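# Pack three parts in a box, lid it, place on desk

## Task

Place the ball bearing, the guide carriage and the round knob inside the box, then fit the box's lid so it sits flat and is not upside down. Set the box down on the desk that is empty. Afterwards release everything and back away so the robot touches nothing. The robot must not topple or be left leaning, or the job counts as failed.

## Robot and tools

ROBOT. A Rainbow Robotics RB-Y1: a two-wheel differential base (0.58 m wide, front edge 0.10 m ahead of the wheel axle, back 0.57 m behind; an on-the-spot turn sweeps a 0.58 m radius), a folding torso, a head with head_camera, and two 7-joint arms each ending in a five-finger hand with a wrist camera (left_wrist_camera, right_wrist_camera). The base cannot drive sideways.

FRAMES. Base frame: origin on the floor between the drive wheels, x forward, y left, z up, metres. The chest, left_hand and right_hand lines are printed in it. The hand point sits 0.045 m in front of the palm; its +z runs along straight fingers, +y out of the palm, +x across the palm (right hand: away from the thumb; left hand: toward the thumb). base_odometry is in the odometry frame (the base frame at the start), counts wheel turns only (slip shows as travel), heading in rad, positive left.

move. One action per call. Arguments:
- base: a single command {"x_m_s", "turn_rad_s", "for_s"}: forward speed in m/s (0.005 to 1.5 either sign, or 0), left-turn rate in rad/s (0.02 to 1.509 either sign, or 0), duration 0.1 to 5 s. Velocities, not a destination; omitted ones are 0. Distance is roughly speed times for_s; acceleration is 0.4 m/s² (turns 0.5 rad/s²) and the base coasts to rest after.
- joints: absolute targets keyed by joint name, in rad for body joints. Torso: torso_squat_rad 0..1.2 (lowers chest), torso_shift_rad -0.3..0.6 (hips forward), torso_pitch_rad -0.2..1.4 (bow forward), torso_yaw_rad -1.5..1.5 (left positive; lift both arms out 0.2 rad first). Combined torso limits also apply (e.g. squat+shift <= 1.52). Arms, per side: shoulder_pitch ±2.356 (negative swings forward/up), shoulder_roll (left 0..3.141, right -3.141..0, lifting outward), shoulder_yaw ±2.094, elbow -2.617..0.01 (negative bends), forearm_roll ±3.141, wrist_pitch -1.57..1.919, hand_roll ±2.705. Head: head_pan_rad ±0.523, head_tilt_rad -0.35..1.57 (positive looks down). Hand keys on a -1..+1 scale, +1 open: <side>_hand_little, _ring, _middle, _index, _thumb_bend, _thumb_turn (-1 puts the thumb opposite the fingers). Settings: <side>_hand_force_limit (-1 ≈ 0 N to +1 = 10 N, thumb 15 N), <side>_hand_speed (-0.96..1; starts at -0.8; use -0.94 or slower for a gentle grip).
- target: {"side": "left"/"right", "x", "y", "z" in m in the base frame (-3 to 3), "quat_wxyz" as printed}: an absolute hand pose for one hand, solved to joint angles, so the hand follows an arc; break long moves into short steps. It cannot be combined with base or joints and is refused while another move runs.
- min_time_s: 0.1..8, slowest allowed duration for arm, head and torso motions.
- cameras: list of names or ["all"]; blocking: false returns after ~0.5 s while motion continues.
An empty move returns state and images.

wait {seconds 0..10}, stop (brakes all running motion), zoom_image {camera, region [x0,y0,x1,y1] pixels, max 504 square}, show_instructions (reference pages), finished_scene (ends; irreversible).

RESULTS. "move" reads done or the worst status. Hand targets report reached (within 10 mm, 2°), short, or refused with a reason. Joint words: done, off_target, not_followed ("joint command not followed": the arm-collision check withheld it), time_out, contact_stop (torso only), limit_stop_at_<name> (a body guard; nothing pushed), torque_fault, limit_stop_at_motor_heat. An uncommanded stop or refusal cancels the rest of the reply's move/wait/finished_scene calls. on_its_own lists things the robot did itself. lidar_m: 12 distances in 30° sectors counter-clockwise from straight ahead, at 0.23 m height. motor_effort: wheel effort %, high at rest means pushing something; wheel_motors_off 1 means the wheels cut out for 2 s. <side>_hand_stopped_by lists per-motor words (little, ring, middle, index, thumb_bend, thumb_turn): target, force, stalled, moving, fault. *_load_n fingertip loads; a lost grip shows as load near 0. Wrist force/torque are raw and offset. Joint and external torques, motor temperatures also shown.

GRASPING. The hand wraps objects about 0.035-0.065 m thick with the thumb turned in front (thumb_turn -1); it holds roughly 0.3 kg. To squeeze more, raise force_limit and send a more-closed target; to loosen, send a more-open one. A fixed bracket on the little-finger side of the wrist can collide.

AVOID. Never let the arms collide or press on each other, including fingers closing on the other hand; keep shoulder rolls about 0.5 rad outward when both arms reach forward. Keep heavy loads close to the drive wheels and bend or rise slowly; abrupt stops while driving, especially bowed forward, can tip the robot. Don't drive into furniture or let the upper body snag a desk edge. Don't drop parts, release them moving, or slam anything. Avoid long stretched or pushing poses (motor heat, 80 °C halts the arm) and contact torques near the joint load limits (a 10 s torque fault). Finish with hands open, clear of the box, robot upright.

Each tool is called after ">>>" as name([rows], argument=value, ...), one row to a line, values as JSON.

Reference images:

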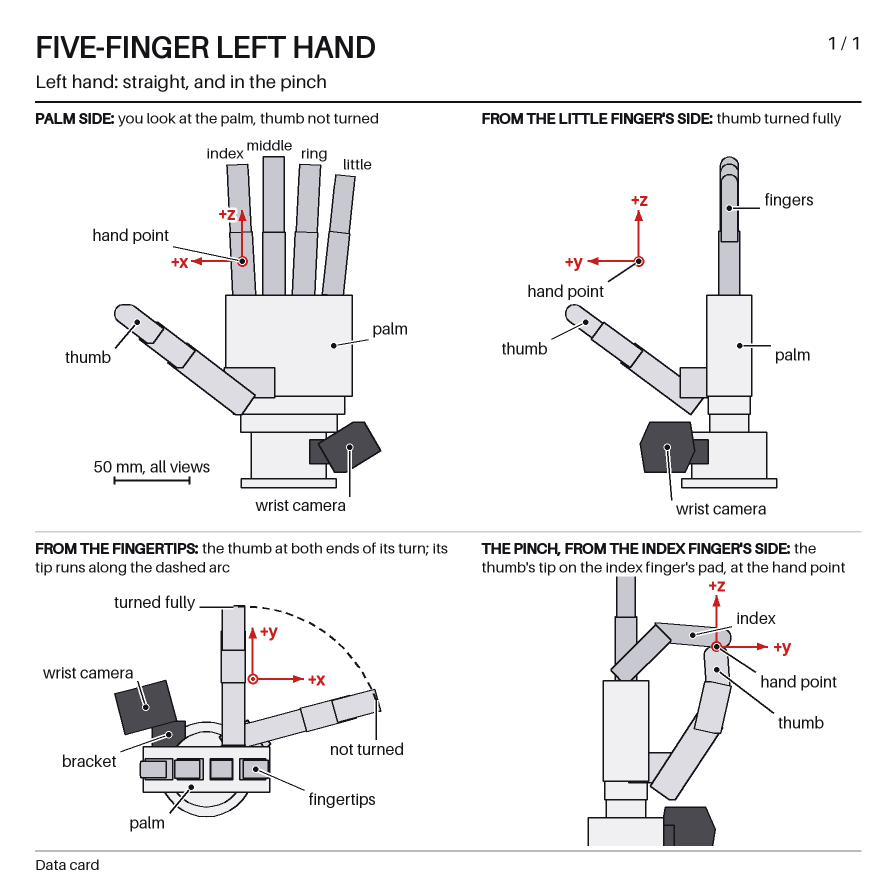

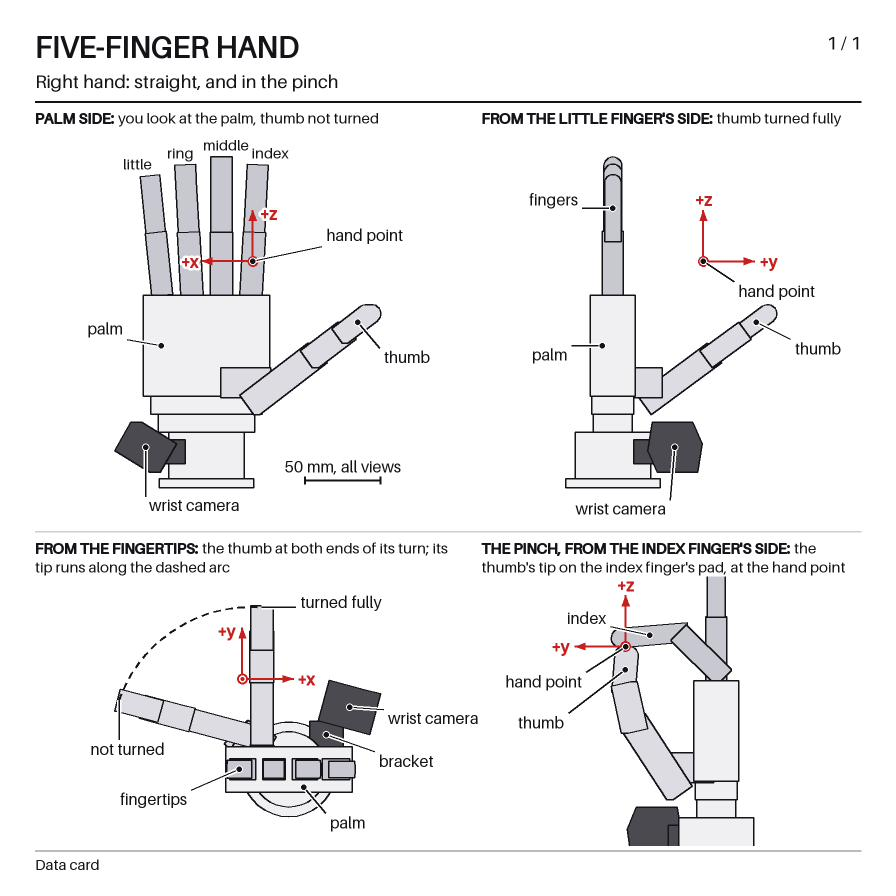

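## Session

>>> move()

Scene clock: 0.00 s.
Joint torques (N m): no reading
External joint torques (N m): no reading
Motor temperatures (°C): left_arm=[35 32 33 28 40 35 37] | right_arm=[35 37 30 41 39 36 39]
Wrist force (N): no reading
Wrist torque (N m): no reading
Wrist force, peak (N): no reading
base_odometry: x=+0.000 y=+0.000 heading=+0.000
lidar_m: 2.74 2.77 2.58 2.62 3.09 2.50 2.49 2.19 2.02 2.05 2.58 2.55
base_status: not commanded
joint_positions: torso_squat_rad=+0.350 torso_shift_rad=+0.000 torso_pitch_rad=+0.000 torso_yaw_rad=+0.000 left_shoulder_pitch_rad=+0.027 left_shoulder_roll_rad=+0.030 left_shoulder_yaw_rad=+0.025 left_elbow_rad=-0.286 left_forearm_roll_rad=-0.032 left_wrist_pitch_rad=-0.027 left_hand_roll_rad=+0.044 right_shoulder_pitch_rad=+0.037 right_shoulder_roll_rad=-0.015 right_shoulder_yaw_rad=+0.009 right_elbow_rad=-0.174 right_forearm_roll_rad=+0.029 right_wrist_pitch_rad=+0.022 right_hand_roll_rad=+0.032 head_pan_rad=+0.000 head_tilt_rad=+0.400 left_hand_little=+1.000 left_hand_ring=+1.000 left_hand_middle=+1.000 left_hand_index=+1.000 left_hand_thumb_turn=+1.000 left_hand_thumb_bend=+1.000 left_hand_force_limit=+0.000 left_hand_speed=-0.800 right_hand_little=+1.000 right_hand_ring=+1.000 right_hand_middle=+1.000 right_hand_index=+1.000 right_hand_thumb_turn=+1.000 right_hand_thumb_bend=+1.000 right_hand_force_limit=+0.000 right_hand_speed=-0.800
joint_status: not commanded
wheel_motors_off: 0
left_hand_stopped_by: target,target,target,target,target,target
right_hand_stopped_by: target,target,target,target,target,target
left_little_load_n: 0.0
left_ring_load_n: 0.0
left_middle_load_n: 0.0
left_index_load_n: 0.0
left_thumb_bend_load_n: 0.0
left_thumb_turn_load_n: 0.0
right_little_load_n: 0.0
right_ring_load_n: 0.0
right_middle_load_n: 0.0
right_index_load_n: 0.0
right_thumb_bend_load_n: 0.0
right_thumb_turn_load_n: 0.0
motor_effort: left_wheel=+0 right_wheel=-1
chest: x=-0.2280 y=+0.0011 z=+1.2475 quat_wxyz=(+1.000, -0.001, +0.000, +0.000) (m; base frame)
left_hand: x=-0.1462 y=+0.2161 z=+0.5123 quat_wxyz=(+0.112, -0.714, +0.685, -0.090) (m; base frame)
right_hand: x=-0.2311 y=-0.2052 z=+0.5108 quat_wxyz=(+0.034, -0.726, +0.685, -0.048) (m; base frame)
pictures: head_camera, left_wrist_camera, right_wrist_camera

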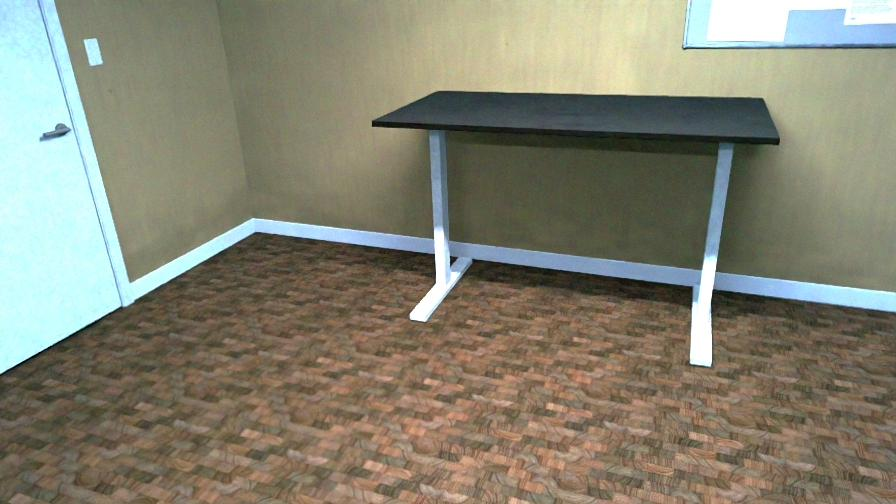

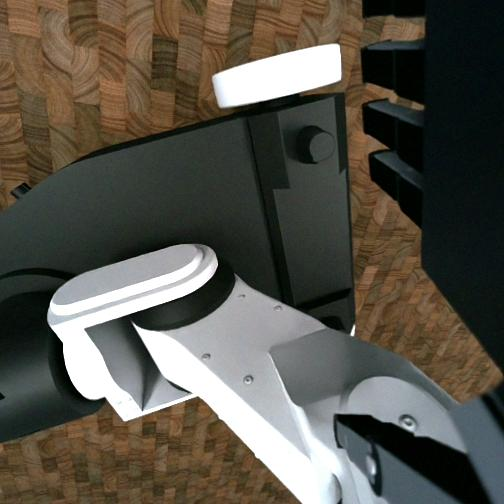

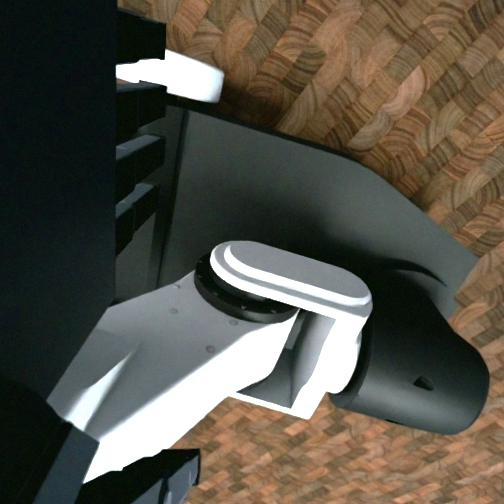

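>>> move(base={"turn_rad_s": 0.8, "for_s": 1.96}, cameras=["head_camera"])

>>> move(base={"turn_rad_s": 0.8, "for_s": 1.96}, cameras=["head_camera"])

>>> move(base={"turn_rad_s": 0.8, "for_s": 1.96}, cameras=["head_camera"])

Scene clock: 5.47 s.
Joint torques (N m): left_arm=[-2.32 1.09 0.05 -1.83 -0.24 -0.58 -0.11] | right_arm=[-1.53 -0.41 0.69 -0.14 -0.13 -0.24 0.1]
External joint torques (N m): left_arm=[0.06 0.15 -0.05 -0.27 -0.27 0.04 -0.11] | right_arm=[-0.64 0.41 0.74 0.01 -0.16 0 0.1]
Wrist force (N): left_arm=[-3.5 4.9 6.9] | right_arm=[-0.9 0.5 6.4]
Wrist torque (N m): left_arm=[0.11 0.59 -0.25] | right_arm=[-0.40 0.01 -0.03]
Wrist force, peak (N): left_arm=[-3.5 4.9 7.2] | right_arm=[-1.1 0.4 6.7]
move: done
base_odometry: x=+0.000 y=+0.000 heading=+1.573
lidar_m: 2.61 3.06 2.47 2.46 2.20 2.04 2.06 2.57 2.55 2.75 2.77 2.59
base_status: done (sent for 1.97 of 1.97 s)
joint_positions: torso_squat_rad=+0.350 torso_shift_rad=+0.000 torso_pitch_rad=+0.000 torso_yaw_rad=+0.000 left_shoulder_pitch_rad=+0.027 left_shoulder_roll_rad=+0.030 left_shoulder_yaw_rad=+0.025 left_elbow_rad=-0.286 left_forearm_roll_rad=-0.032 left_wrist_pitch_rad=-0.027 left_hand_roll_rad=+0.044 right_shoulder_pitch_rad=+0.037 right_shoulder_roll_rad=-0.015 right_shoulder_yaw_rad=+0.009 right_elbow_rad=-0.174 right_forearm_roll_rad=+0.029 right_wrist_pitch_rad=+0.022 right_hand_roll_rad=+0.032 head_pan_rad=+0.000 head_tilt_rad=+0.400 left_hand_little=+1.000 left_hand_ring=+1.000 left_hand_middle=+1.000 left_hand_index=+1.000 left_hand_thumb_turn=+1.000 left_hand_thumb_bend=+1.000 left_hand_force_limit=+0.000 left_hand_speed=-0.800 right_hand_little=+1.000 right_hand_ring=+1.000 right_hand_middle=+1.000 right_hand_index=+1.000 right_hand_thumb_turn=+1.000 right_hand_thumb_bend=+1.000 right_hand_force_limit=+0.000 right_hand_speed=-0.800
joint_status: not commanded
wheel_motors_off: 0
left_hand_stopped_by: target,target,target,target,target,target
right_hand_stopped_by: target,target,target,target,target,target
left_little_load_n: 0.0
left_ring_load_n: 0.0
left_middle_load_n: 0.0
left_index_load_n: 0.0
left_thumb_bend_load_n: 0.0
left_thumb_turn_load_n: 0.0
right_little_load_n: 0.0
right_ring_load_n: 0.0
right_middle_load_n: 0.0
right_index_load_n: 0.0
right_thumb_bend_load_n: 0.0
right_thumb_turn_load_n: 0.0
motor_effort: left_wheel=+4(35) right_wheel=+15(45)
chest: x=-0.2280 y=+0.0011 z=+1.2475 quat_wxyz=(+1.000, -0.001, +0.000, +0.000) (m; base frame)
left_hand: x=-0.1462 y=+0.2161 z=+0.5123 quat_wxyz=(+0.112, -0.714, +0.685, -0.090) (m; base frame)
right_hand: x=-0.2311 y=-0.2052 z=+0.5108 quat_wxyz=(+0.034, -0.726, +0.685, -0.048) (m; base frame)
pictures: head_camera

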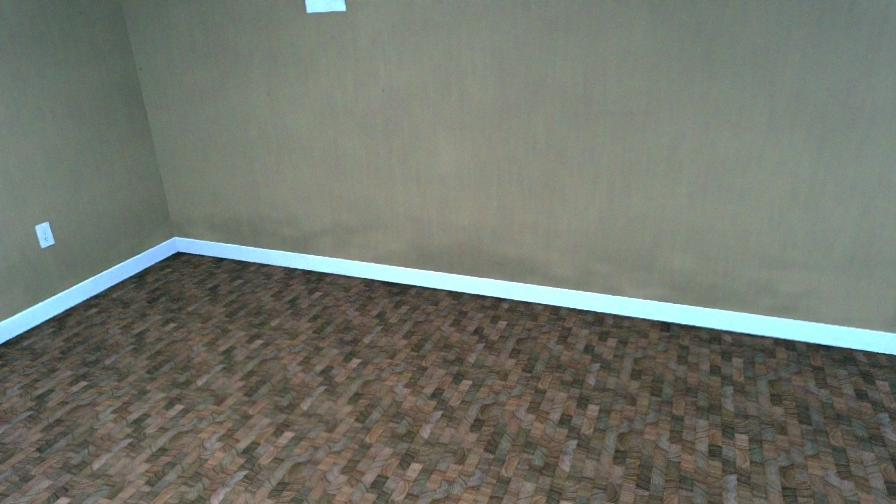

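Scene clock: 9.60 s.
Joint torques (N m): left_arm=[-2.45 0.93 0 -1.87 -0.13 -0.55 -0.08] | right_arm=[-1.78 -0.32 0.44 -0.1 0.09 -0.29 -0.08]
External joint torques (N m): left_arm=[-0.08 -0.01 -0.1 -0.31 -0.15 0.07 -0.08] | right_arm=[-0.9 0.51 0.48 0.04 0.06 -0.05 -0.08]
Wrist force (N): left_arm=[-3.5 4.5 6.6] | right_arm=[-1.0 0.4 6.5]
Wrist torque (N m): left_arm=[0.04 0.55 -0.23] | right_arm=[-0.42 0.00 -0.04]
Wrist force, peak (N): left_arm=[-3.7 5.2 6.9] | right_arm=[-1.1 0.3 6.6]
move: done
base_odometry: x=+0.000 y=+0.000 heading=-3.137
lidar_m: 2.46 2.19 2.01 2.03 2.59 2.57 2.75 2.78 2.58 2.61 3.07 2.47
base_status: done (sent for 1.97 of 1.97 s)
joint_positions: torso_squat_rad=+0.350 torso_shift_rad=+0.000 torso_pitch_rad=+0.000 torso_yaw_rad=+0.000 left_shoulder_pitch_rad=+0.027 left_shoulder_roll_rad=+0.030 left_shoulder_yaw_rad=+0.025 left_elbow_rad=-0.286 left_forearm_roll_rad=-0.032 left_wrist_pitch_rad=-0.027 left_hand_roll_rad=+0.044 right_shoulder_pitch_rad=+0.037 right_shoulder_roll_rad=-0.015 right_shoulder_yaw_rad=+0.009 right_elbow_rad=-0.174 right_forearm_roll_rad=+0.029 right_wrist_pitch_rad=+0.022 right_hand_roll_rad=+0.032 head_pan_rad=+0.000 head_tilt_rad=+0.400 left_hand_little=+1.000 left_hand_ring=+1.000 left_hand_middle=+1.000 left_hand_index=+1.000 left_hand_thumb_turn=+1.000 left_hand_thumb_bend=+1.000 left_hand_force_limit=+0.000 left_hand_speed=-0.800 right_hand_little=+1.000 right_hand_ring=+1.000 right_hand_middle=+1.000 right_hand_index=+1.000 right_hand_thumb_turn=+1.000 right_hand_thumb_bend=+1.000 right_hand_force_limit=+0.000 right_hand_speed=-0.800
joint_status: not commanded
wheel_motors_off: 0
left_hand_stopped_by: target,target,target,target,target,target
right_hand_stopped_by: target,target,target,target,target,target
left_little_load_n: 0.0
left_ring_load_n: 0.0
left_middle_load_n: 0.0
left_index_load_n: 0.0
left_thumb_bend_load_n: 0.0
left_thumb_turn_load_n: 0.0
right_little_load_n: 0.0
right_ring_load_n: 0.0
right_middle_load_n: 0.0
right_index_load_n: 0.0
right_thumb_bend_load_n: 0.0
right_thumb_turn_load_n: 0.0
motor_effort: left_wheel=+4(12) right_wheel=+16(39)
chest: x=-0.2280 y=+0.0011 z=+1.2475 quat_wxyz=(+1.000, -0.001, +0.000, +0.000) (m; base frame)
left_hand: x=-0.1462 y=+0.2161 z=+0.5123 quat_wxyz=(+0.112, -0.714, +0.685, -0.090) (m; base frame)
right_hand: x=-0.2311 y=-0.2052 z=+0.5108 quat_wxyz=(+0.034, -0.726, +0.685, -0.048) (m; base frame)
pictures: head_camera

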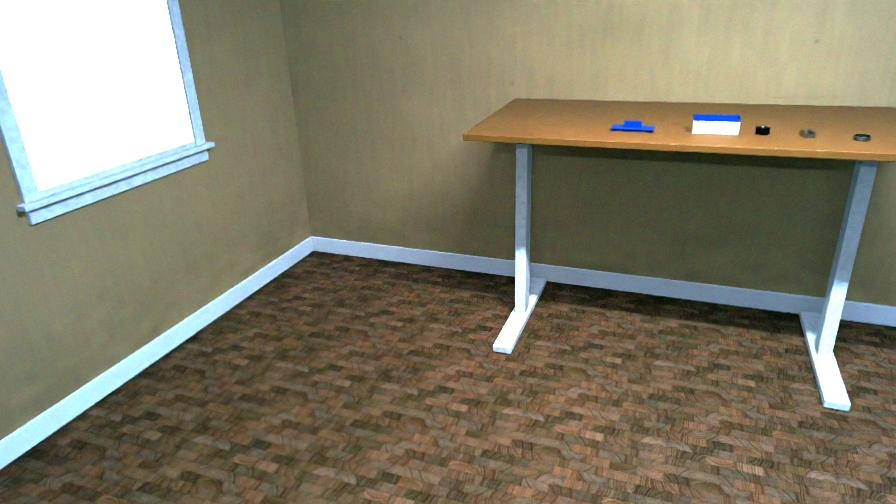

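Scene clock: 13.73 s.
Joint torques (N m): left_arm=[-2.23 1 0.03 -1.85 -0.25 -0.66 -0.04] | right_arm=[-1.53 -0.81 0.16 -0.17 0.2 -0.3 -0.03]
External joint torques (N m): left_arm=[0.14 0.06 -0.07 -0.29 -0.27 -0.03 -0.04] | right_arm=[-0.65 0.02 0.21 -0.03 0.17 -0.05 -0.03]
Wrist force (N): left_arm=[-3.4 4.9 6.8] | right_arm=[-0.9 0.4 6.3]
Wrist torque (N m): left_arm=[0.10 0.54 -0.22] | right_arm=[-0.40 -0.01 -0.03]
Wrist force, peak (N): left_arm=[-3.6 5.2 7.1] | right_arm=[-1.1 0.4 6.7]
move: done
base_odometry: x=+0.000 y=+0.000 heading=-1.564
lidar_m: 2.05 2.56 2.55 2.76 2.79 2.60 2.63 3.09 2.48 2.46 2.21 2.02
base_status: done (sent for 1.97 of 1.97 s)
joint_positions: torso_squat_rad=+0.350 torso_shift_rad=+0.000 torso_pitch_rad=+0.000 torso_yaw_rad=+0.000 left_shoulder_pitch_rad=+0.027 left_shoulder_roll_rad=+0.030 left_shoulder_yaw_rad=+0.025 left_elbow_rad=-0.286 left_forearm_roll_rad=-0.032 left_wrist_pitch_rad=-0.027 left_hand_roll_rad=+0.044 right_shoulder_pitch_rad=+0.037 right_shoulder_roll_rad=-0.015 right_shoulder_yaw_rad=+0.009 right_elbow_rad=-0.174 right_forearm_roll_rad=+0.029 right_wrist_pitch_rad=+0.022 right_hand_roll_rad=+0.032 head_pan_rad=+0.000 head_tilt_rad=+0.400 left_hand_little=+1.000 left_hand_ring=+1.000 left_hand_middle=+1.000 left_hand_index=+1.000 left_hand_thumb_turn=+1.000 left_hand_thumb_bend=+1.000 left_hand_force_limit=+0.000 left_hand_speed=-0.800 right_hand_little=+1.000 right_hand_ring=+1.000 right_hand_middle=+1.000 right_hand_index=+1.000 right_hand_thumb_turn=+1.000 right_hand_thumb_bend=+1.000 right_hand_force_limit=+0.000 right_hand_speed=-0.800
joint_status: not commanded
wheel_motors_off: 0
left_hand_stopped_by: target,target,target,target,target,target
right_hand_stopped_by: target,target,target,target,target,target
left_little_load_n: 0.0
left_ring_load_n: 0.0
left_middle_load_n: 0.0
left_index_load_n: 0.0
left_thumb_bend_load_n: 0.0
left_thumb_turn_load_n: 0.0
right_little_load_n: 0.0
right_ring_load_n: -0.5
right_middle_load_n: 0.0
right_index_load_n: 0.5
right_thumb_bend_load_n: 0.0
right_thumb_turn_load_n: 0.0
motor_effort: left_wheel=+4(10) right_wheel=+17(41)
chest: x=-0.2280 y=+0.0011 z=+1.2475 quat_wxyz=(+1.000, -0.001, +0.000, +0.000) (m; base frame)
left_hand: x=-0.1462 y=+0.2161 z=+0.5123 quat_wxyz=(+0.112, -0.714, +0.685, -0.090) (m; base frame)
right_hand: x=-0.2311 y=-0.2052 z=+0.5108 quat_wxyz=(+0.034, -0.726, +0.685, -0.048) (m; base frame)
pictures: head_camera

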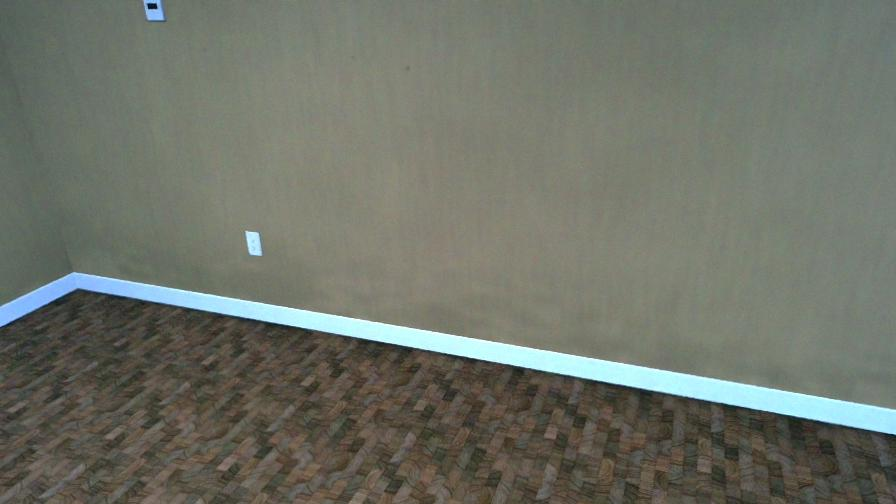

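>>> move(base={"turn_rad_s": -0.8, "for_s": 2.47}, cameras=["head_camera"])

>>> move(base={"x_m_s": 0.4, "for_s": 2.7}, joints={"head_tilt_rad": 0.6}, cameras=["head_camera"])

Scene clock: 23.77 s.
Joint torques (N m): left_arm=[-2.35 1.23 -0.11 -1.96 -0.25 -0.62 -0.08] | right_arm=[-1.05 -0.47 0.29 -0.44 0.34 -0.47 0.07]
External joint torques (N m): left_arm=[0.03 0.3 -0.21 -0.4 -0.27 0 -0.08] | right_arm=[-0.17 0.37 0.34 -0.29 0.31 -0.22 0.07]
Wrist force (N): left_arm=[-3.6 4.9 6.6] | right_arm=[-0.9 0.4 6.5]
Wrist torque (N m): left_arm=[0.10 0.56 -0.26] | right_arm=[-0.42 -0.01 -0.03]
Wrist force, peak (N): left_arm=[-3.7 5.0 6.9] | right_arm=[-1.0 0.4 6.6]
move: done
base_odometry: x=+0.000 y=+0.000 heading=+2.746
lidar_m: 2.47 2.88 2.08 2.05 2.14 2.93 2.55 2.73 2.68 2.58 2.68 2.95
base_status: done (sent for 2.47 of 2.47 s)
joint_positions: torso_squat_rad=+0.350 torso_shift_rad=+0.000 torso_pitch_rad=+0.000 torso_yaw_rad=+0.000 left_shoulder_pitch_rad=+0.027 left_shoulder_roll_rad=+0.030 left_shoulder_yaw_rad=+0.025 left_elbow_rad=-0.286 left_forearm_roll_rad=-0.032 left_wrist_pitch_rad=-0.027 left_hand_roll_rad=+0.044 right_shoulder_pitch_rad=+0.037 right_shoulder_roll_rad=-0.015 right_shoulder_yaw_rad=+0.009 right_elbow_rad=-0.174 right_forearm_roll_rad=+0.029 right_wrist_pitch_rad=+0.022 right_hand_roll_rad=+0.032 head_pan_rad=+0.000 head_tilt_rad=+0.400 left_hand_little=+1.000 left_hand_ring=+1.000 left_hand_middle=+1.000 left_hand_index=+1.000 left_hand_thumb_turn=+1.000 left_hand_thumb_bend=+1.000 left_hand_force_limit=+0.000 left_hand_speed=-0.800 right_hand_little=+1.000 right_hand_ring=+1.000 right_hand_middle=+1.000 right_hand_index=+1.000 right_hand_thumb_turn=+1.000 right_hand_thumb_bend=+1.000 right_hand_force_limit=+0.000 right_hand_speed=-0.800
joint_status: not commanded
wheel_motors_off: 0
left_hand_stopped_by: target,target,target,target,target,target
right_hand_stopped_by: target,target,target,target,target,target
left_little_load_n: 0.0
left_ring_load_n: 0.0
left_middle_load_n: 0.0
left_index_load_n: -0.5
left_thumb_bend_load_n: 0.0
left_thumb_turn_load_n: 0.0
right_little_load_n: 0.0
right_ring_load_n: 0.0
right_middle_load_n: 0.0
right_index_load_n: 0.0
right_thumb_bend_load_n: 0.0
right_thumb_turn_load_n: 0.0
motor_effort: left_wheel=+13(39) right_wheel=+7(47)
chest: x=-0.2280 y=+0.0011 z=+1.2475 quat_wxyz=(+1.000, -0.001, +0.000, +0.000) (m; base frame)
left_hand: x=-0.1462 y=+0.2161 z=+0.5123 quat_wxyz=(+0.112, -0.714, +0.685, -0.090) (m; base frame)
right_hand: x=-0.2311 y=-0.2052 z=+0.5108 quat_wxyz=(+0.034, -0.726, +0.685, -0.048) (m; base frame)
pictures: head_camera

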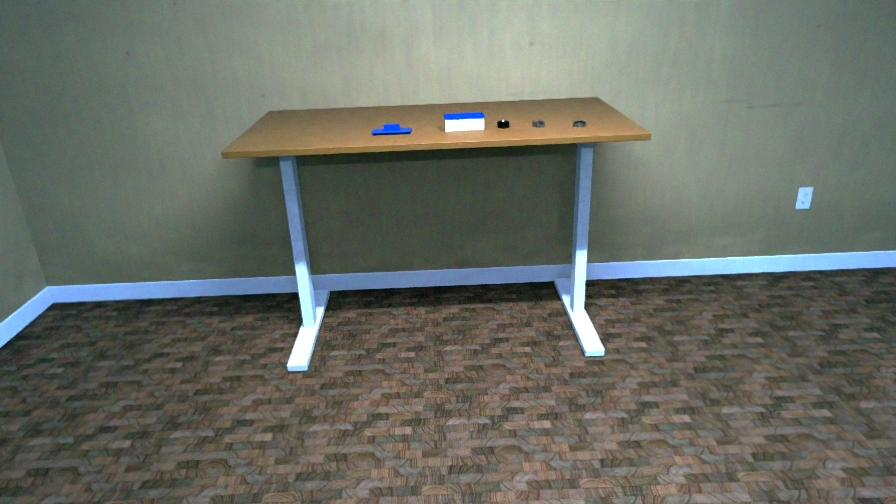

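Scene clock: 28.00 s.
Joint torques (N m): left_arm=[-1.75 0.97 0.06 -1.85 -0.15 -0.66 -0.07] | right_arm=[-1.65 -0.58 0.27 -0.38 0.22 -0.23 0.07]
External joint torques (N m): left_arm=[0.62 0.04 -0.04 -0.29 -0.17 -0.04 -0.07] | right_arm=[-0.78 0.25 0.32 -0.23 0.19 0.02 0.07]
Wrist force (N): left_arm=[-3.7 4.7 6.6] | right_arm=[-1.1 0.3 6.4]
Wrist torque (N m): left_arm=[0.07 0.57 -0.25] | right_arm=[-0.43 0.03 -0.04]
Wrist force, peak (N): left_arm=[-3.4 5.1 7.0] | right_arm=[-1.1 0.4 6.6]
move: done
base_odometry: x=-0.996 y=+0.417 heading=+2.745
lidar_m: 1.77 1.44 2.10 2.04 2.13 2.91 3.62 3.64 2.67 2.57 2.52 1.46
base_status: done (sent for 2.7 of 2.7 s)
joint_positions: torso_squat_rad=+0.350 torso_shift_rad=+0.000 torso_pitch_rad=+0.000 torso_yaw_rad=+0.000 left_shoulder_pitch_rad=+0.027 left_shoulder_roll_rad=+0.030 left_shoulder_yaw_rad=+0.025 left_elbow_rad=-0.286 left_forearm_roll_rad=-0.032 left_wrist_pitch_rad=-0.027 left_hand_roll_rad=+0.044 right_shoulder_pitch_rad=+0.037 right_shoulder_roll_rad=-0.015 right_shoulder_yaw_rad=+0.009 right_elbow_rad=-0.174 right_forearm_roll_rad=+0.029 right_wrist_pitch_rad=+0.022 right_hand_roll_rad=+0.032 head_pan_rad=+0.000 head_tilt_rad=+0.600 left_hand_little=+1.000 left_hand_ring=+1.000 left_hand_middle=+1.000 left_hand_index=+1.000 left_hand_thumb_turn=+1.000 left_hand_thumb_bend=+1.000 left_hand_force_limit=+0.000 left_hand_speed=-0.800 right_hand_little=+1.000 right_hand_ring=+1.000 right_hand_middle=+1.000 right_hand_index=+1.000 right_hand_thumb_turn=+1.000 right_hand_thumb_bend=+1.000 right_hand_force_limit=+0.000 right_hand_speed=-0.800
joint_status: all done
wheel_motors_off: 0
left_hand_stopped_by: target,target,target,target,target,target
right_hand_stopped_by: target,target,target,target,target,target
left_little_load_n: 0.0
left_ring_load_n: 0.0
left_middle_load_n: 0.0
left_index_load_n: 0.0
left_thumb_bend_load_n: 0.0
left_thumb_turn_load_n: -0.5
right_little_load_n: 0.0
right_ring_load_n: 0.0
right_middle_load_n: 0.0
right_index_load_n: 0.0
right_thumb_bend_load_n: 0.0
right_thumb_turn_load_n: 0.0
motor_effort: left_wheel=-7(35) right_wheel=+11(48)
chest: x=-0.2280 y=+0.0011 z=+1.2475 quat_wxyz=(+1.000, -0.001, +0.000, +0.000) (m; base frame)
left_hand: x=-0.1461 y=+0.2161 z=+0.5123 quat_wxyz=(+0.112, -0.714, +0.685, -0.090) (m; base frame)
right_hand: x=-0.2311 y=-0.2052 z=+0.5108 quat_wxyz=(+0.034, -0.726, +0.685, -0.048) (m; base frame)
pictures: head_camera
camera_calibration:
head_camera: T_world_to_cam=[[-0.0289732, -0.998809, -0.0392477, 0.0551612], [-0.563494, 0.0487511, -0.824681, 1.13774], [0.825612, -0.00177782, -0.564235, 0.935014], [0, 0, 0, 1]] pos_world=[-0.129252, 0.00129183, 1.468]

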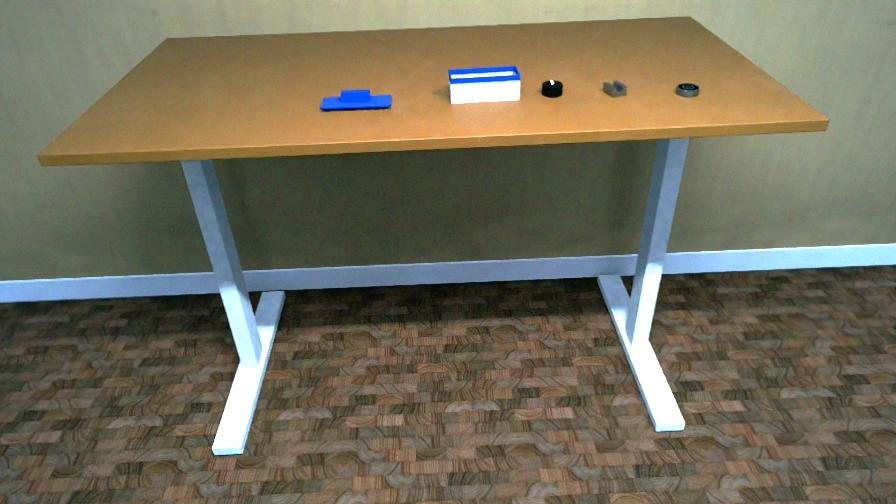

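>>> zoom_image(camera="head_camera", region=[300, 50, 720, 130])

Scaled by 1.200.

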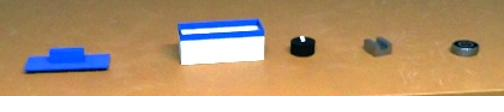

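>>> move(target={"side": "left", "x": 0.2, "y": 0.28, "z": 1.2, "quat_wxyz": [0, -0.7071, 0.7071, 0]}, min_time_s=2)

>>> move(target={"side": "right", "x": 0.2, "y": -0.28, "z": 1.2, "quat_wxyz": [0, -0.7071, 0.7071, 0]}, min_time_s=2, cameras=["all"])

Scene clock: 44.43 s.
Joint torques (N m): left_arm=[-19.75 7.36 4.44 -1.06 -0.38 -0.19 0.3] | right_arm=[-1.14 -0.69 1.17 -0.07 0.21 -0.52 -0.06]
External joint torques (N m): left_arm=[1.79 0.06 -1.15 -0.92 -0.46 -0.15 0.31] | right_arm=[-0.26 0.14 1.22 0.07 0.19 -0.27 -0.06]
Wrist force (N): left_arm=[-3.6 2.9 6.9] | right_arm=[-0.9 0.4 6.4]
Wrist torque (N m): left_arm=[-0.14 0.58 -0.20] | right_arm=[-0.40 0.00 -0.02]
Wrist force, peak (N): left_arm=[-4.3 4.9 7.4] | right_arm=[-1.1 0.5 6.6]
move: done
base_odometry: x=-0.996 y=+0.417 heading=+2.745
lidar_m: 1.76 1.45 2.11 2.04 2.12 2.92 3.61 3.63 2.66 2.58 2.51 1.46
base_status: not commanded
joint_positions: torso_squat_rad=+0.350 torso_shift_rad=+0.000 torso_pitch_rad=+0.000 torso_yaw_rad=+0.000 left_shoulder_pitch_rad=-1.646 left_shoulder_roll_rad=+0.917 left_shoulder_yaw_rad=-1.134 left_elbow_rad=-0.691 left_forearm_roll_rad=+1.600 left_wrist_pitch_rad=+1.885 left_hand_roll_rad=+0.194 right_shoulder_pitch_rad=+0.037 right_shoulder_roll_rad=-0.015 right_shoulder_yaw_rad=+0.009 right_elbow_rad=-0.174 right_forearm_roll_rad=+0.029 right_wrist_pitch_rad=+0.022 right_hand_roll_rad=+0.032 head_pan_rad=+0.000 head_tilt_rad=+0.600 left_hand_little=+1.000 left_hand_ring=+1.000 left_hand_middle=+1.000 left_hand_index=+1.000 left_hand_thumb_turn=+1.000 left_hand_thumb_bend=+1.000 left_hand_force_limit=+0.000 left_hand_speed=-0.800 right_hand_little=+1.000 right_hand_ring=+1.000 right_hand_middle=+1.000 right_hand_index=+1.000 right_hand_thumb_turn=+1.000 right_hand_thumb_bend=+1.000 right_hand_force_limit=+0.000 right_hand_speed=-0.800
joint_status: all done
wheel_motors_off: 0
left_hand_stopped_by: target,target,target,target,target,target
right_hand_stopped_by: target,target,target,target,target,target
left_little_load_n: 0.0
left_ring_load_n: 0.0
left_middle_load_n: 0.0
left_index_load_n: 0.0
left_thumb_bend_load_n: 0.0
left_thumb_turn_load_n: 0.0
right_little_load_n: 0.0
right_ring_load_n: 0.0
right_middle_load_n: 0.0
right_index_load_n: 0.0
right_thumb_bend_load_n: 0.0
right_thumb_turn_load_n: 0.0
motor_effort: left_wheel=-10(13) right_wheel=+12(14)
chest: x=-0.2280 y=+0.0011 z=+1.2475 quat_wxyz=(+1.000, -0.001, +0.000, +0.000) (m; base frame)
left_hand: x=+0.1994 y=+0.2797 z=+1.2002 quat_wxyz=(-0.006, -0.706, +0.708, +0.004) (m; base frame)
left_hand_status: reached (checked arc, planned for 2.0 s): 1 mm and 0.9 deg off.
right_hand: x=-0.2311 y=-0.2052 z=+0.5108 quat_wxyz=(+0.034, -0.726, +0.685, -0.048) (m; base frame)
pictures: none

Scene clock: 46.77 s.
Joint torques (N m): left_arm=[-20.17 7.5 4.41 -0.98 -0.22 -0.11 0.26] | right_arm=[-21.74 -8.07 -3.42 -0.94 0.44 -0.37 -0.23]
External joint torques (N m): left_arm=[1.38 0.2 -1.19 -0.84 -0.3 -0.08 0.26] | right_arm=[-0.41 -0.72 1.83 -0.63 0.28 -0.37 -0.23]
Wrist force (N): left_arm=[-3.6 2.9 6.5] | right_arm=[-1.3 -1.0 6.5]
Wrist torque (N m): left_arm=[-0.12 0.57 -0.20] | right_arm=[-0.61 0.07 -0.12]
Wrist force, peak (N): left_arm=[-4.0 2.8 7.1] | right_arm=[-1.3 0.2 7.3]
move: done
base_odometry: x=-0.996 y=+0.417 heading=+2.745
lidar_m: 1.76 1.46 2.09 2.05 2.13 2.91 3.62 3.64 2.69 2.58 2.52 1.46
base_status: not commanded
joint_positions: torso_squat_rad=+0.350 torso_shift_rad=+0.000 torso_pitch_rad=+0.000 torso_yaw_rad=+0.000 left_shoulder_pitch_rad=-1.646 left_shoulder_roll_rad=+0.917 left_shoulder_yaw_rad=-1.134 left_elbow_rad=-0.691 left_forearm_roll_rad=+1.600 left_wrist_pitch_rad=+1.885 left_hand_roll_rad=+0.194 right_shoulder_pitch_rad=-1.634 right_shoulder_roll_rad=-0.925 right_shoulder_yaw_rad=+1.115 right_elbow_rad=-0.702 right_forearm_roll_rad=-1.589 right_wrist_pitch_rad=+1.885 right_hand_roll_rad=-0.195 head_pan_rad=+0.000 head_tilt_rad=+0.600 left_hand_little=+1.000 left_hand_ring=+1.000 left_hand_middle=+1.000 left_hand_index=+1.000 left_hand_thumb_turn=+1.000 left_hand_thumb_bend=+1.000 left_hand_force_limit=+0.000 left_hand_speed=-0.800 right_hand_little=+1.000 right_hand_ring=+1.000 right_hand_middle=+1.000 right_hand_index=+1.000 right_hand_thumb_turn=+1.000 right_hand_thumb_bend=+1.000 right_hand_force_limit=+0.000 right_hand_speed=-0.800
joint_status: all done
wheel_motors_off: 0
left_hand_stopped_by: target,target,target,target,target,target
right_hand_stopped_by: target,target,target,target,target,target
left_little_load_n: 0.0
left_ring_load_n: 0.0
left_middle_load_n: 0.0
left_index_load_n: -0.5
left_thumb_bend_load_n: -0.5
left_thumb_turn_load_n: 0.0
right_little_load_n: 0.0
right_ring_load_n: 0.0
right_middle_load_n: 0.0
right_index_load_n: 0.0
right_thumb_bend_load_n: 0.0
right_thumb_turn_load_n: 0.0
motor_effort: left_wheel=-7(12) right_wheel=+11(14)
chest: x=-0.2279 y=+0.0011 z=+1.2475 quat_wxyz=(+1.000, -0.001, +0.000, +0.000) (m; base frame)
left_hand: x=+0.1995 y=+0.2798 z=+1.2002 quat_wxyz=(-0.006, -0.706, +0.708, +0.005) (m; base frame)
right_hand: x=+0.1996 y=-0.2797 z=+1.2000 quat_wxyz=(-0.003, -0.708, +0.707, +0.005) (m; base frame)
right_hand_status: reached (checked arc, planned for 2.0 s): 1 mm and 0.7 deg off.
pictures: head_camera, left_wrist_camera, right_wrist_camera
camera_calibration:
head_camera: T_world_to_cam=[[-0.0289732, -0.998809, -0.0392477, 0.0551641], [-0.563494, 0.0487511, -0.824681, 1.13779], [0.825612, -0.00177782, -0.564235, 0.934931], [0, 0, 0, 1]] pos_world=[-0.129152, 0.00129183, 1.468]
left_wrist_camera: T_world_to_cam=[[0.960937, -0.273382, -0.0431612, -0.0559098], [-0.206497, -0.81202, 0.545878, -0.391466], [-0.184281, -0.515641, -0.836753, 1.2999], [0, 0, 0, 1]] pos_world=[0.212436, 0.337119, 1.29898]
right_wrist_camera: T_world_to_cam=[[-0.978672, -0.205146, -0.0107609, 0.155664], [-0.186276, 0.864128, 0.46753, -0.276835], [-0.0866131, 0.459563, -0.883912, 1.31859], [0, 0, 0, 1]] pos_world=[0.214983, -0.334819, 1.29662]

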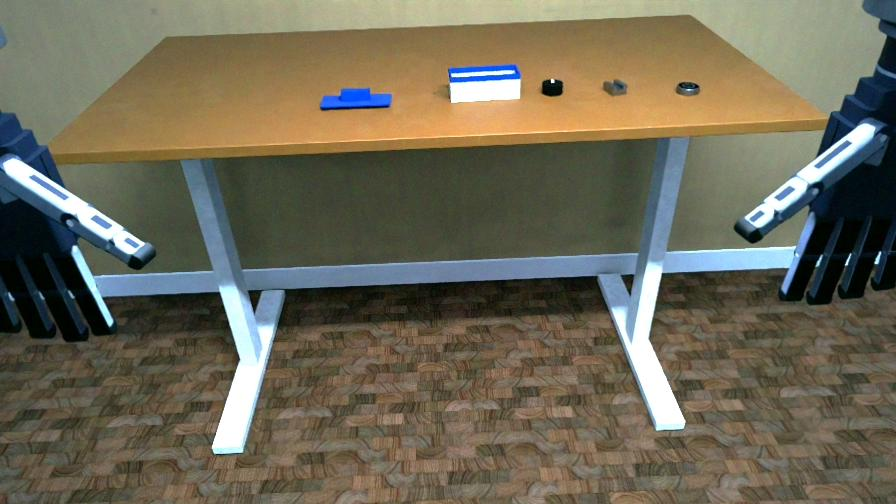

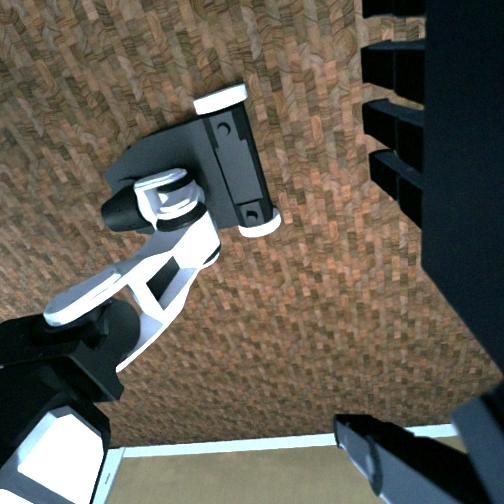

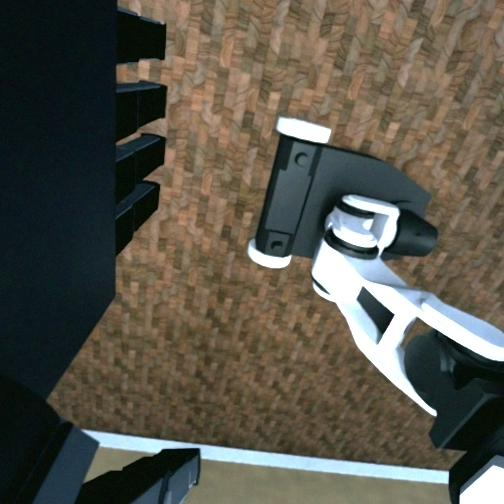

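>>> move(base={"x_m_s": 0.25, "for_s": 2.4}, joints={"head_tilt_rad": 0.85}, cameras=["head_camera"])

Scene clock: 51.57 s.
Joint torques (N m): left_arm=[-20.26 7.71 4.35 -1.04 -0.11 -0.04 0.3] | right_arm=[-21.59 -7.85 -3.64 -1.03 0.48 -0.32 -0.07]
External joint torques (N m): left_arm=[1.29 0.41 -1.25 -0.9 -0.2 -0.01 0.3] | right_arm=[-0.26 -0.5 1.6 -0.73 0.32 -0.31 -0.07]
Wrist force (N): left_arm=[-3.6 2.9 7.0] | right_arm=[-1.4 -0.8 6.5]
Wrist torque (N m): left_arm=[-0.14 0.56 -0.21] | right_arm=[-0.58 0.08 -0.12]
Wrist force, peak (N): left_arm=[-3.7 3.4 7.2] | right_arm=[-1.2 -1.2 6.6]
move: done
base_odometry: x=-1.549 y=+0.649 heading=+2.744
lidar_m: 1.17 0.94 1.68 2.05 2.13 2.92 4.22 3.66 2.67 2.58 1.67 0.95
base_status: done (sent for 2.4 of 2.4 s)
joint_positions: torso_squat_rad=+0.350 torso_shift_rad=+0.000 torso_pitch_rad=+0.000 torso_yaw_rad=+0.000 left_shoulder_pitch_rad=-1.646 left_shoulder_roll_rad=+0.917 left_shoulder_yaw_rad=-1.134 left_elbow_rad=-0.691 left_forearm_roll_rad=+1.600 left_wrist_pitch_rad=+1.885 left_hand_roll_rad=+0.194 right_shoulder_pitch_rad=-1.634 right_shoulder_roll_rad=-0.925 right_shoulder_yaw_rad=+1.115 right_elbow_rad=-0.702 right_forearm_roll_rad=-1.589 right_wrist_pitch_rad=+1.885 right_hand_roll_rad=-0.195 head_pan_rad=+0.000 head_tilt_rad=+0.850 left_hand_little=+1.000 left_hand_ring=+1.000 left_hand_middle=+1.000 left_hand_index=+1.000 left_hand_thumb_turn=+1.000 left_hand_thumb_bend=+1.000 left_hand_force_limit=+0.000 left_hand_speed=-0.800 right_hand_little=+1.000 right_hand_ring=+1.000 right_hand_middle=+1.000 right_hand_index=+1.000 right_hand_thumb_turn=+1.000 right_hand_thumb_bend=+1.000 right_hand_force_limit=+0.000 right_hand_speed=-0.800
joint_status: all done
wheel_motors_off: 0
left_hand_stopped_by: target,target,target,target,target,target
right_hand_stopped_by: target,target,target,target,target,target
left_little_load_n: 0.0
left_ring_load_n: 0.0
left_middle_load_n: 0.0
left_index_load_n: 0.0
left_thumb_bend_load_n: -0.5
left_thumb_turn_load_n: 0.5
right_little_load_n: 0.0
right_ring_load_n: 0.0
right_middle_load_n: 0.0
right_index_load_n: 0.0
right_thumb_bend_load_n: 0.0
right_thumb_turn_load_n: 0.0
motor_effort: left_wheel=-9(19) right_wheel=+12(40)
chest: x=-0.2279 y=+0.0011 z=+1.2475 quat_wxyz=(+1.000, -0.001, +0.000, +0.000) (m; base frame)
left_hand: x=+0.1995 y=+0.2798 z=+1.2001 quat_wxyz=(-0.006, -0.706, +0.708, +0.005) (m; base frame)
right_hand: x=+0.1996 y=-0.2798 z=+1.2000 quat_wxyz=(-0.003, -0.708, +0.707, +0.005) (m; base frame)
pictures: head_camera
camera_calibration:
head_camera: T_world_to_cam=[[-0.0381352, -0.998799, -0.0307625, 0.0409215], [-0.75005, 0.048952, -0.659567, 0.860341], [0.660281, -0.00207928, -0.751016, 1.17128], [0, 0, 0, 1]] pos_world=[-0.126517, 0.00119229, 1.44836]

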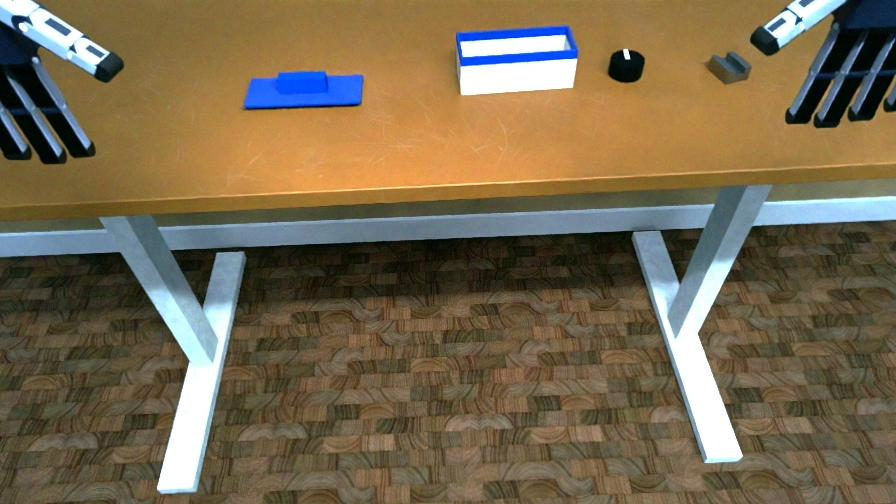

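>>> move(base={"x_m_s": 0.15, "for_s": 1.4}, joints={"head_tilt_rad": 1.0}, cameras=["head_camera"])

Scene clock: 73.77 s.
Joint torques (N m): left_arm=[-20.36 7.59 4.44 -1.05 -0.2 0.1 0.23] | right_arm=[-22.03 -7.72 -3.95 -0.95 0.27 -0.32 -0.12]
External joint torques (N m): left_arm=[1.18 0.29 -1.16 -0.91 -0.29 0.13 0.23] | right_arm=[-0.69 -0.37 1.3 -0.65 0.11 -0.31 -0.12]
Wrist force (N): left_arm=[-3.7 2.7 6.8] | right_arm=[-1.2 -0.8 6.1]
Wrist torque (N m): left_arm=[-0.18 0.61 -0.22] | right_arm=[-0.55 0.07 -0.12]
Wrist force, peak (N): left_arm=[-3.8 3.7 6.8] | right_arm=[-1.5 -1.4 6.7]
move: done
base_odometry: x=-1.743 y=+0.730 heading=+2.743
lidar_m: 0.95 0.84 0.79 2.05 2.13 2.92 4.43 3.67 2.68 2.58 0.78 0.83
base_status: done (sent for 1.4 of 1.4 s)
joint_positions: torso_squat_rad=+0.350 torso_shift_rad=+0.000 torso_pitch_rad=+0.000 torso_yaw_rad=+0.000 left_shoulder_pitch_rad=-1.646 left_shoulder_roll_rad=+0.917 left_shoulder_yaw_rad=-1.134 left_elbow_rad=-0.691 left_forearm_roll_rad=+1.600 left_wrist_pitch_rad=+1.885 left_hand_roll_rad=+0.194 right_shoulder_pitch_rad=-1.634 right_shoulder_roll_rad=-0.925 right_shoulder_yaw_rad=+1.115 right_elbow_rad=-0.702 right_forearm_roll_rad=-1.589 right_wrist_pitch_rad=+1.885 right_hand_roll_rad=-0.195 head_pan_rad=+0.000 head_tilt_rad=+1.000 left_hand_little=+1.000 left_hand_ring=+1.000 left_hand_middle=+1.000 left_hand_index=+1.000 left_hand_thumb_turn=+1.000 left_hand_thumb_bend=+1.000 left_hand_force_limit=+0.000 left_hand_speed=-0.800 right_hand_little=+1.000 right_hand_ring=+1.000 right_hand_middle=+1.000 right_hand_index=+1.000 right_hand_thumb_turn=+1.000 right_hand_thumb_bend=+1.000 right_hand_force_limit=+0.000 right_hand_speed=-0.800
joint_status: all done
wheel_motors_off: 0
left_hand_stopped_by: target,target,target,target,target,target
right_hand_stopped_by: target,target,target,target,target,target
left_little_load_n: 0.0
left_ring_load_n: 0.0
left_middle_load_n: 0.0
left_index_load_n: 0.0
left_thumb_bend_load_n: -0.5
left_thumb_turn_load_n: 0.0
right_little_load_n: 0.0
right_ring_load_n: 0.5
right_middle_load_n: 0.0
right_index_load_n: 0.0
right_thumb_bend_load_n: 0.0
right_thumb_turn_load_n: 0.0
motor_effort: left_wheel=-8(21) right_wheel=+10(37)
chest: x=-0.2279 y=+0.0011 z=+1.2475 quat_wxyz=(+1.000, -0.001, +0.000, +0.000) (m; base frame)
left_hand: x=+0.1995 y=+0.2798 z=+1.2001 quat_wxyz=(-0.006, -0.706, +0.708, +0.005) (m; base frame)
right_hand: x=+0.1996 y=-0.2798 z=+1.2000 quat_wxyz=(-0.003, -0.708, +0.707, +0.005) (m; base frame)
pictures: head_camera
camera_calibration:
head_camera: T_world_to_cam=[[-0.0425254, -0.998789, -0.0247407, 0.0313196], [-0.840178, 0.0491503, -0.54008, 0.668852], [0.540642, -0.00218052, -0.84125, 1.27721], [0, 0, 0, 1]] pos_world=[-0.127229, 0.00119236, 1.43646]

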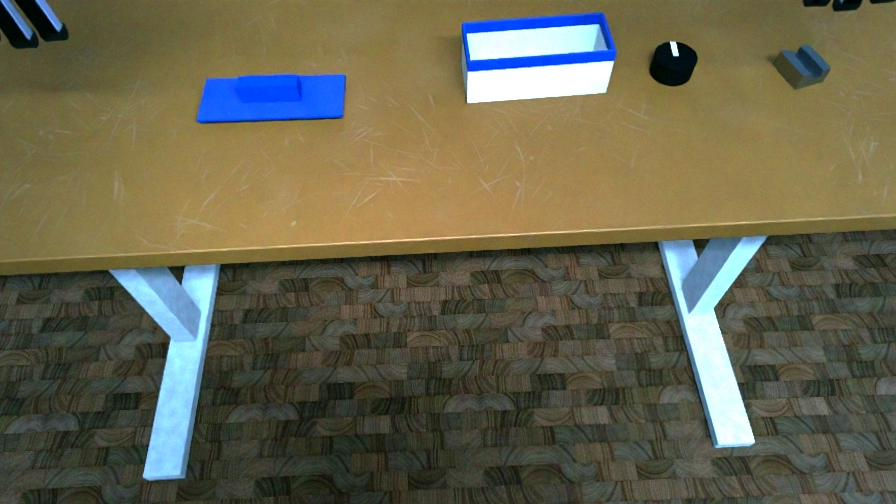

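>>> zoom_image(camera="head_camera", region=[440, 0, 640, 120])

>>> zoom_image(camera="head_camera", region=[180, 50, 380, 140])

>>> zoom_image(camera="head_camera", region=[640, 20, 840, 110])

Scaled by 2.520.

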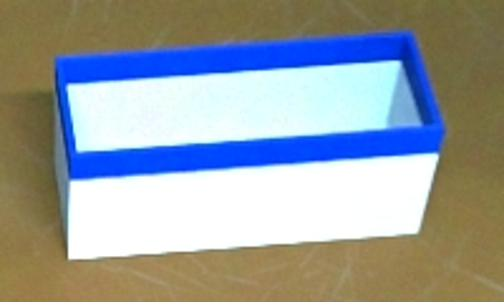

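Scaled by 2.520.

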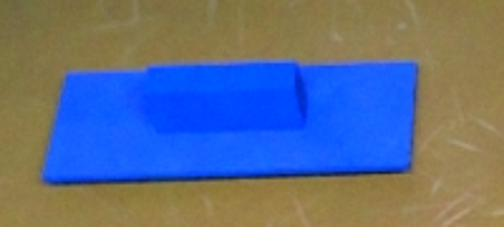

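Scaled by 2.520.

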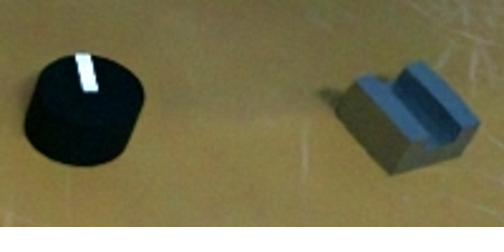

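>>> move(joints={"head_pan_rad": -0.45, "head_tilt_rad": 0.9}, cameras=["head_camera"])

>>> zoom_image(camera="head_camera", region=[350, 100, 650, 250])

Scene clock: 86.27 s.
Joint torques (N m): left_arm=[-20.42 7.65 4.45 -0.95 -0.15 0.07 0.22] | right_arm=[-21.73 -7.19 -4.01 -0.9 0.44 -0.17 0.01]
External joint torques (N m): left_arm=[1.13 0.35 -1.14 -0.81 -0.23 0.1 0.22] | right_arm=[-0.39 0.16 1.24 -0.6 0.28 -0.17 0.01]
Wrist force (N): left_arm=[-3.5 3.0 6.7] | right_arm=[-1.4 -0.9 6.5]
Wrist torque (N m): left_arm=[-0.09 0.54 -0.20] | right_arm=[-0.59 0.10 -0.13]
Wrist force, peak (N): left_arm=[-4.0 3.2 7.0] | right_arm=[-1.3 -1.0 6.6]
move: done
base_odometry: x=-1.743 y=+0.730 heading=+2.743
lidar_m: 0.96 0.83 0.79 2.04 2.13 2.91 4.43 3.66 2.67 2.58 0.78 0.85
base_status: not commanded
joint_positions: torso_squat_rad=+0.350 torso_shift_rad=+0.000 torso_pitch_rad=+0.000 torso_yaw_rad=+0.000 left_shoulder_pitch_rad=-1.646 left_shoulder_roll_rad=+0.917 left_shoulder_yaw_rad=-1.134 left_elbow_rad=-0.691 left_forearm_roll_rad=+1.600 left_wrist_pitch_rad=+1.885 left_hand_roll_rad=+0.194 right_shoulder_pitch_rad=-1.634 right_shoulder_roll_rad=-0.925 right_shoulder_yaw_rad=+1.115 right_elbow_rad=-0.702 right_forearm_roll_rad=-1.589 right_wrist_pitch_rad=+1.885 right_hand_roll_rad=-0.195 head_pan_rad=-0.450 head_tilt_rad=+0.900 left_hand_little=+1.000 left_hand_ring=+1.000 left_hand_middle=+1.000 left_hand_index=+1.000 left_hand_thumb_turn=+1.000 left_hand_thumb_bend=+1.000 left_hand_force_limit=+0.000 left_hand_speed=-0.800 right_hand_little=+1.000 right_hand_ring=+1.000 right_hand_middle=+1.000 right_hand_index=+1.000 right_hand_thumb_turn=+1.000 right_hand_thumb_bend=+1.000 right_hand_force_limit=+0.000 right_hand_speed=-0.800
joint_status: all done
wheel_motors_off: 0
left_hand_stopped_by: target,target,target,target,target,target
right_hand_stopped_by: target,target,target,target,target,target
left_little_load_n: 0.0
left_ring_load_n: 0.0
left_middle_load_n: 0.0
left_index_load_n: 0.5
left_thumb_bend_load_n: -0.5
left_thumb_turn_load_n: 0.0
right_little_load_n: 0.0
right_ring_load_n: 0.0
right_middle_load_n: 0.0
right_index_load_n: 0.0
right_thumb_bend_load_n: 0.0
right_thumb_turn_load_n: 0.0
motor_effort: left_wheel=-8(11) right_wheel=+11(13)
chest: x=-0.2279 y=+0.0011 z=+1.2475 quat_wxyz=(+1.000, -0.001, +0.000, +0.000) (m; base frame)
left_hand: x=+0.1995 y=+0.2798 z=+1.2001 quat_wxyz=(-0.006, -0.706, +0.708, +0.005) (m; base frame)
right_hand: x=+0.1996 y=-0.2798 z=+1.2000 quat_wxyz=(-0.003, -0.708, +0.707, +0.005) (m; base frame)
pictures: head_camera
camera_calibration:
head_camera: T_world_to_cam=[[-0.470131, -0.882122, -0.0289423, -0.0508222], [-0.682509, 0.384148, -0.621781, 0.819055], [0.559605, -0.272565, -0.782656, 1.19669], [0, 0, 0, 1]] pos_world=[-0.134555, -0.0332923, 1.4444]

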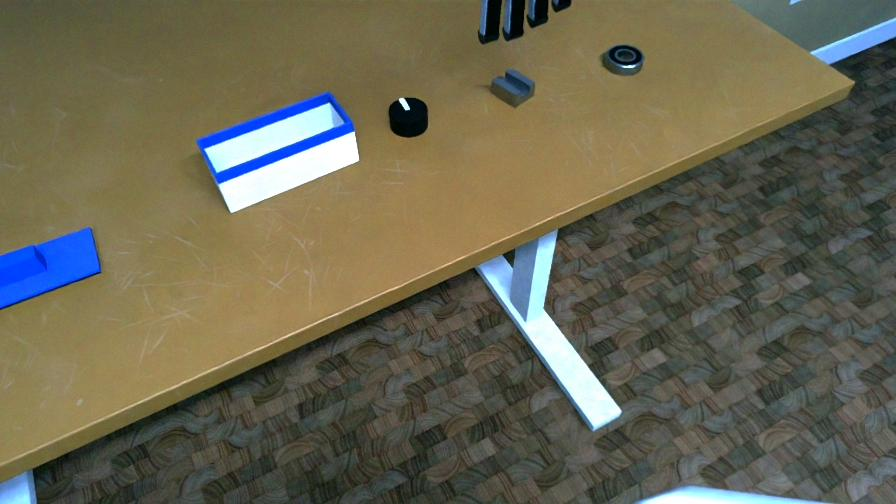

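Scaled by 1.680.

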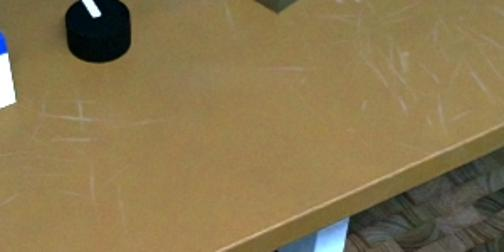

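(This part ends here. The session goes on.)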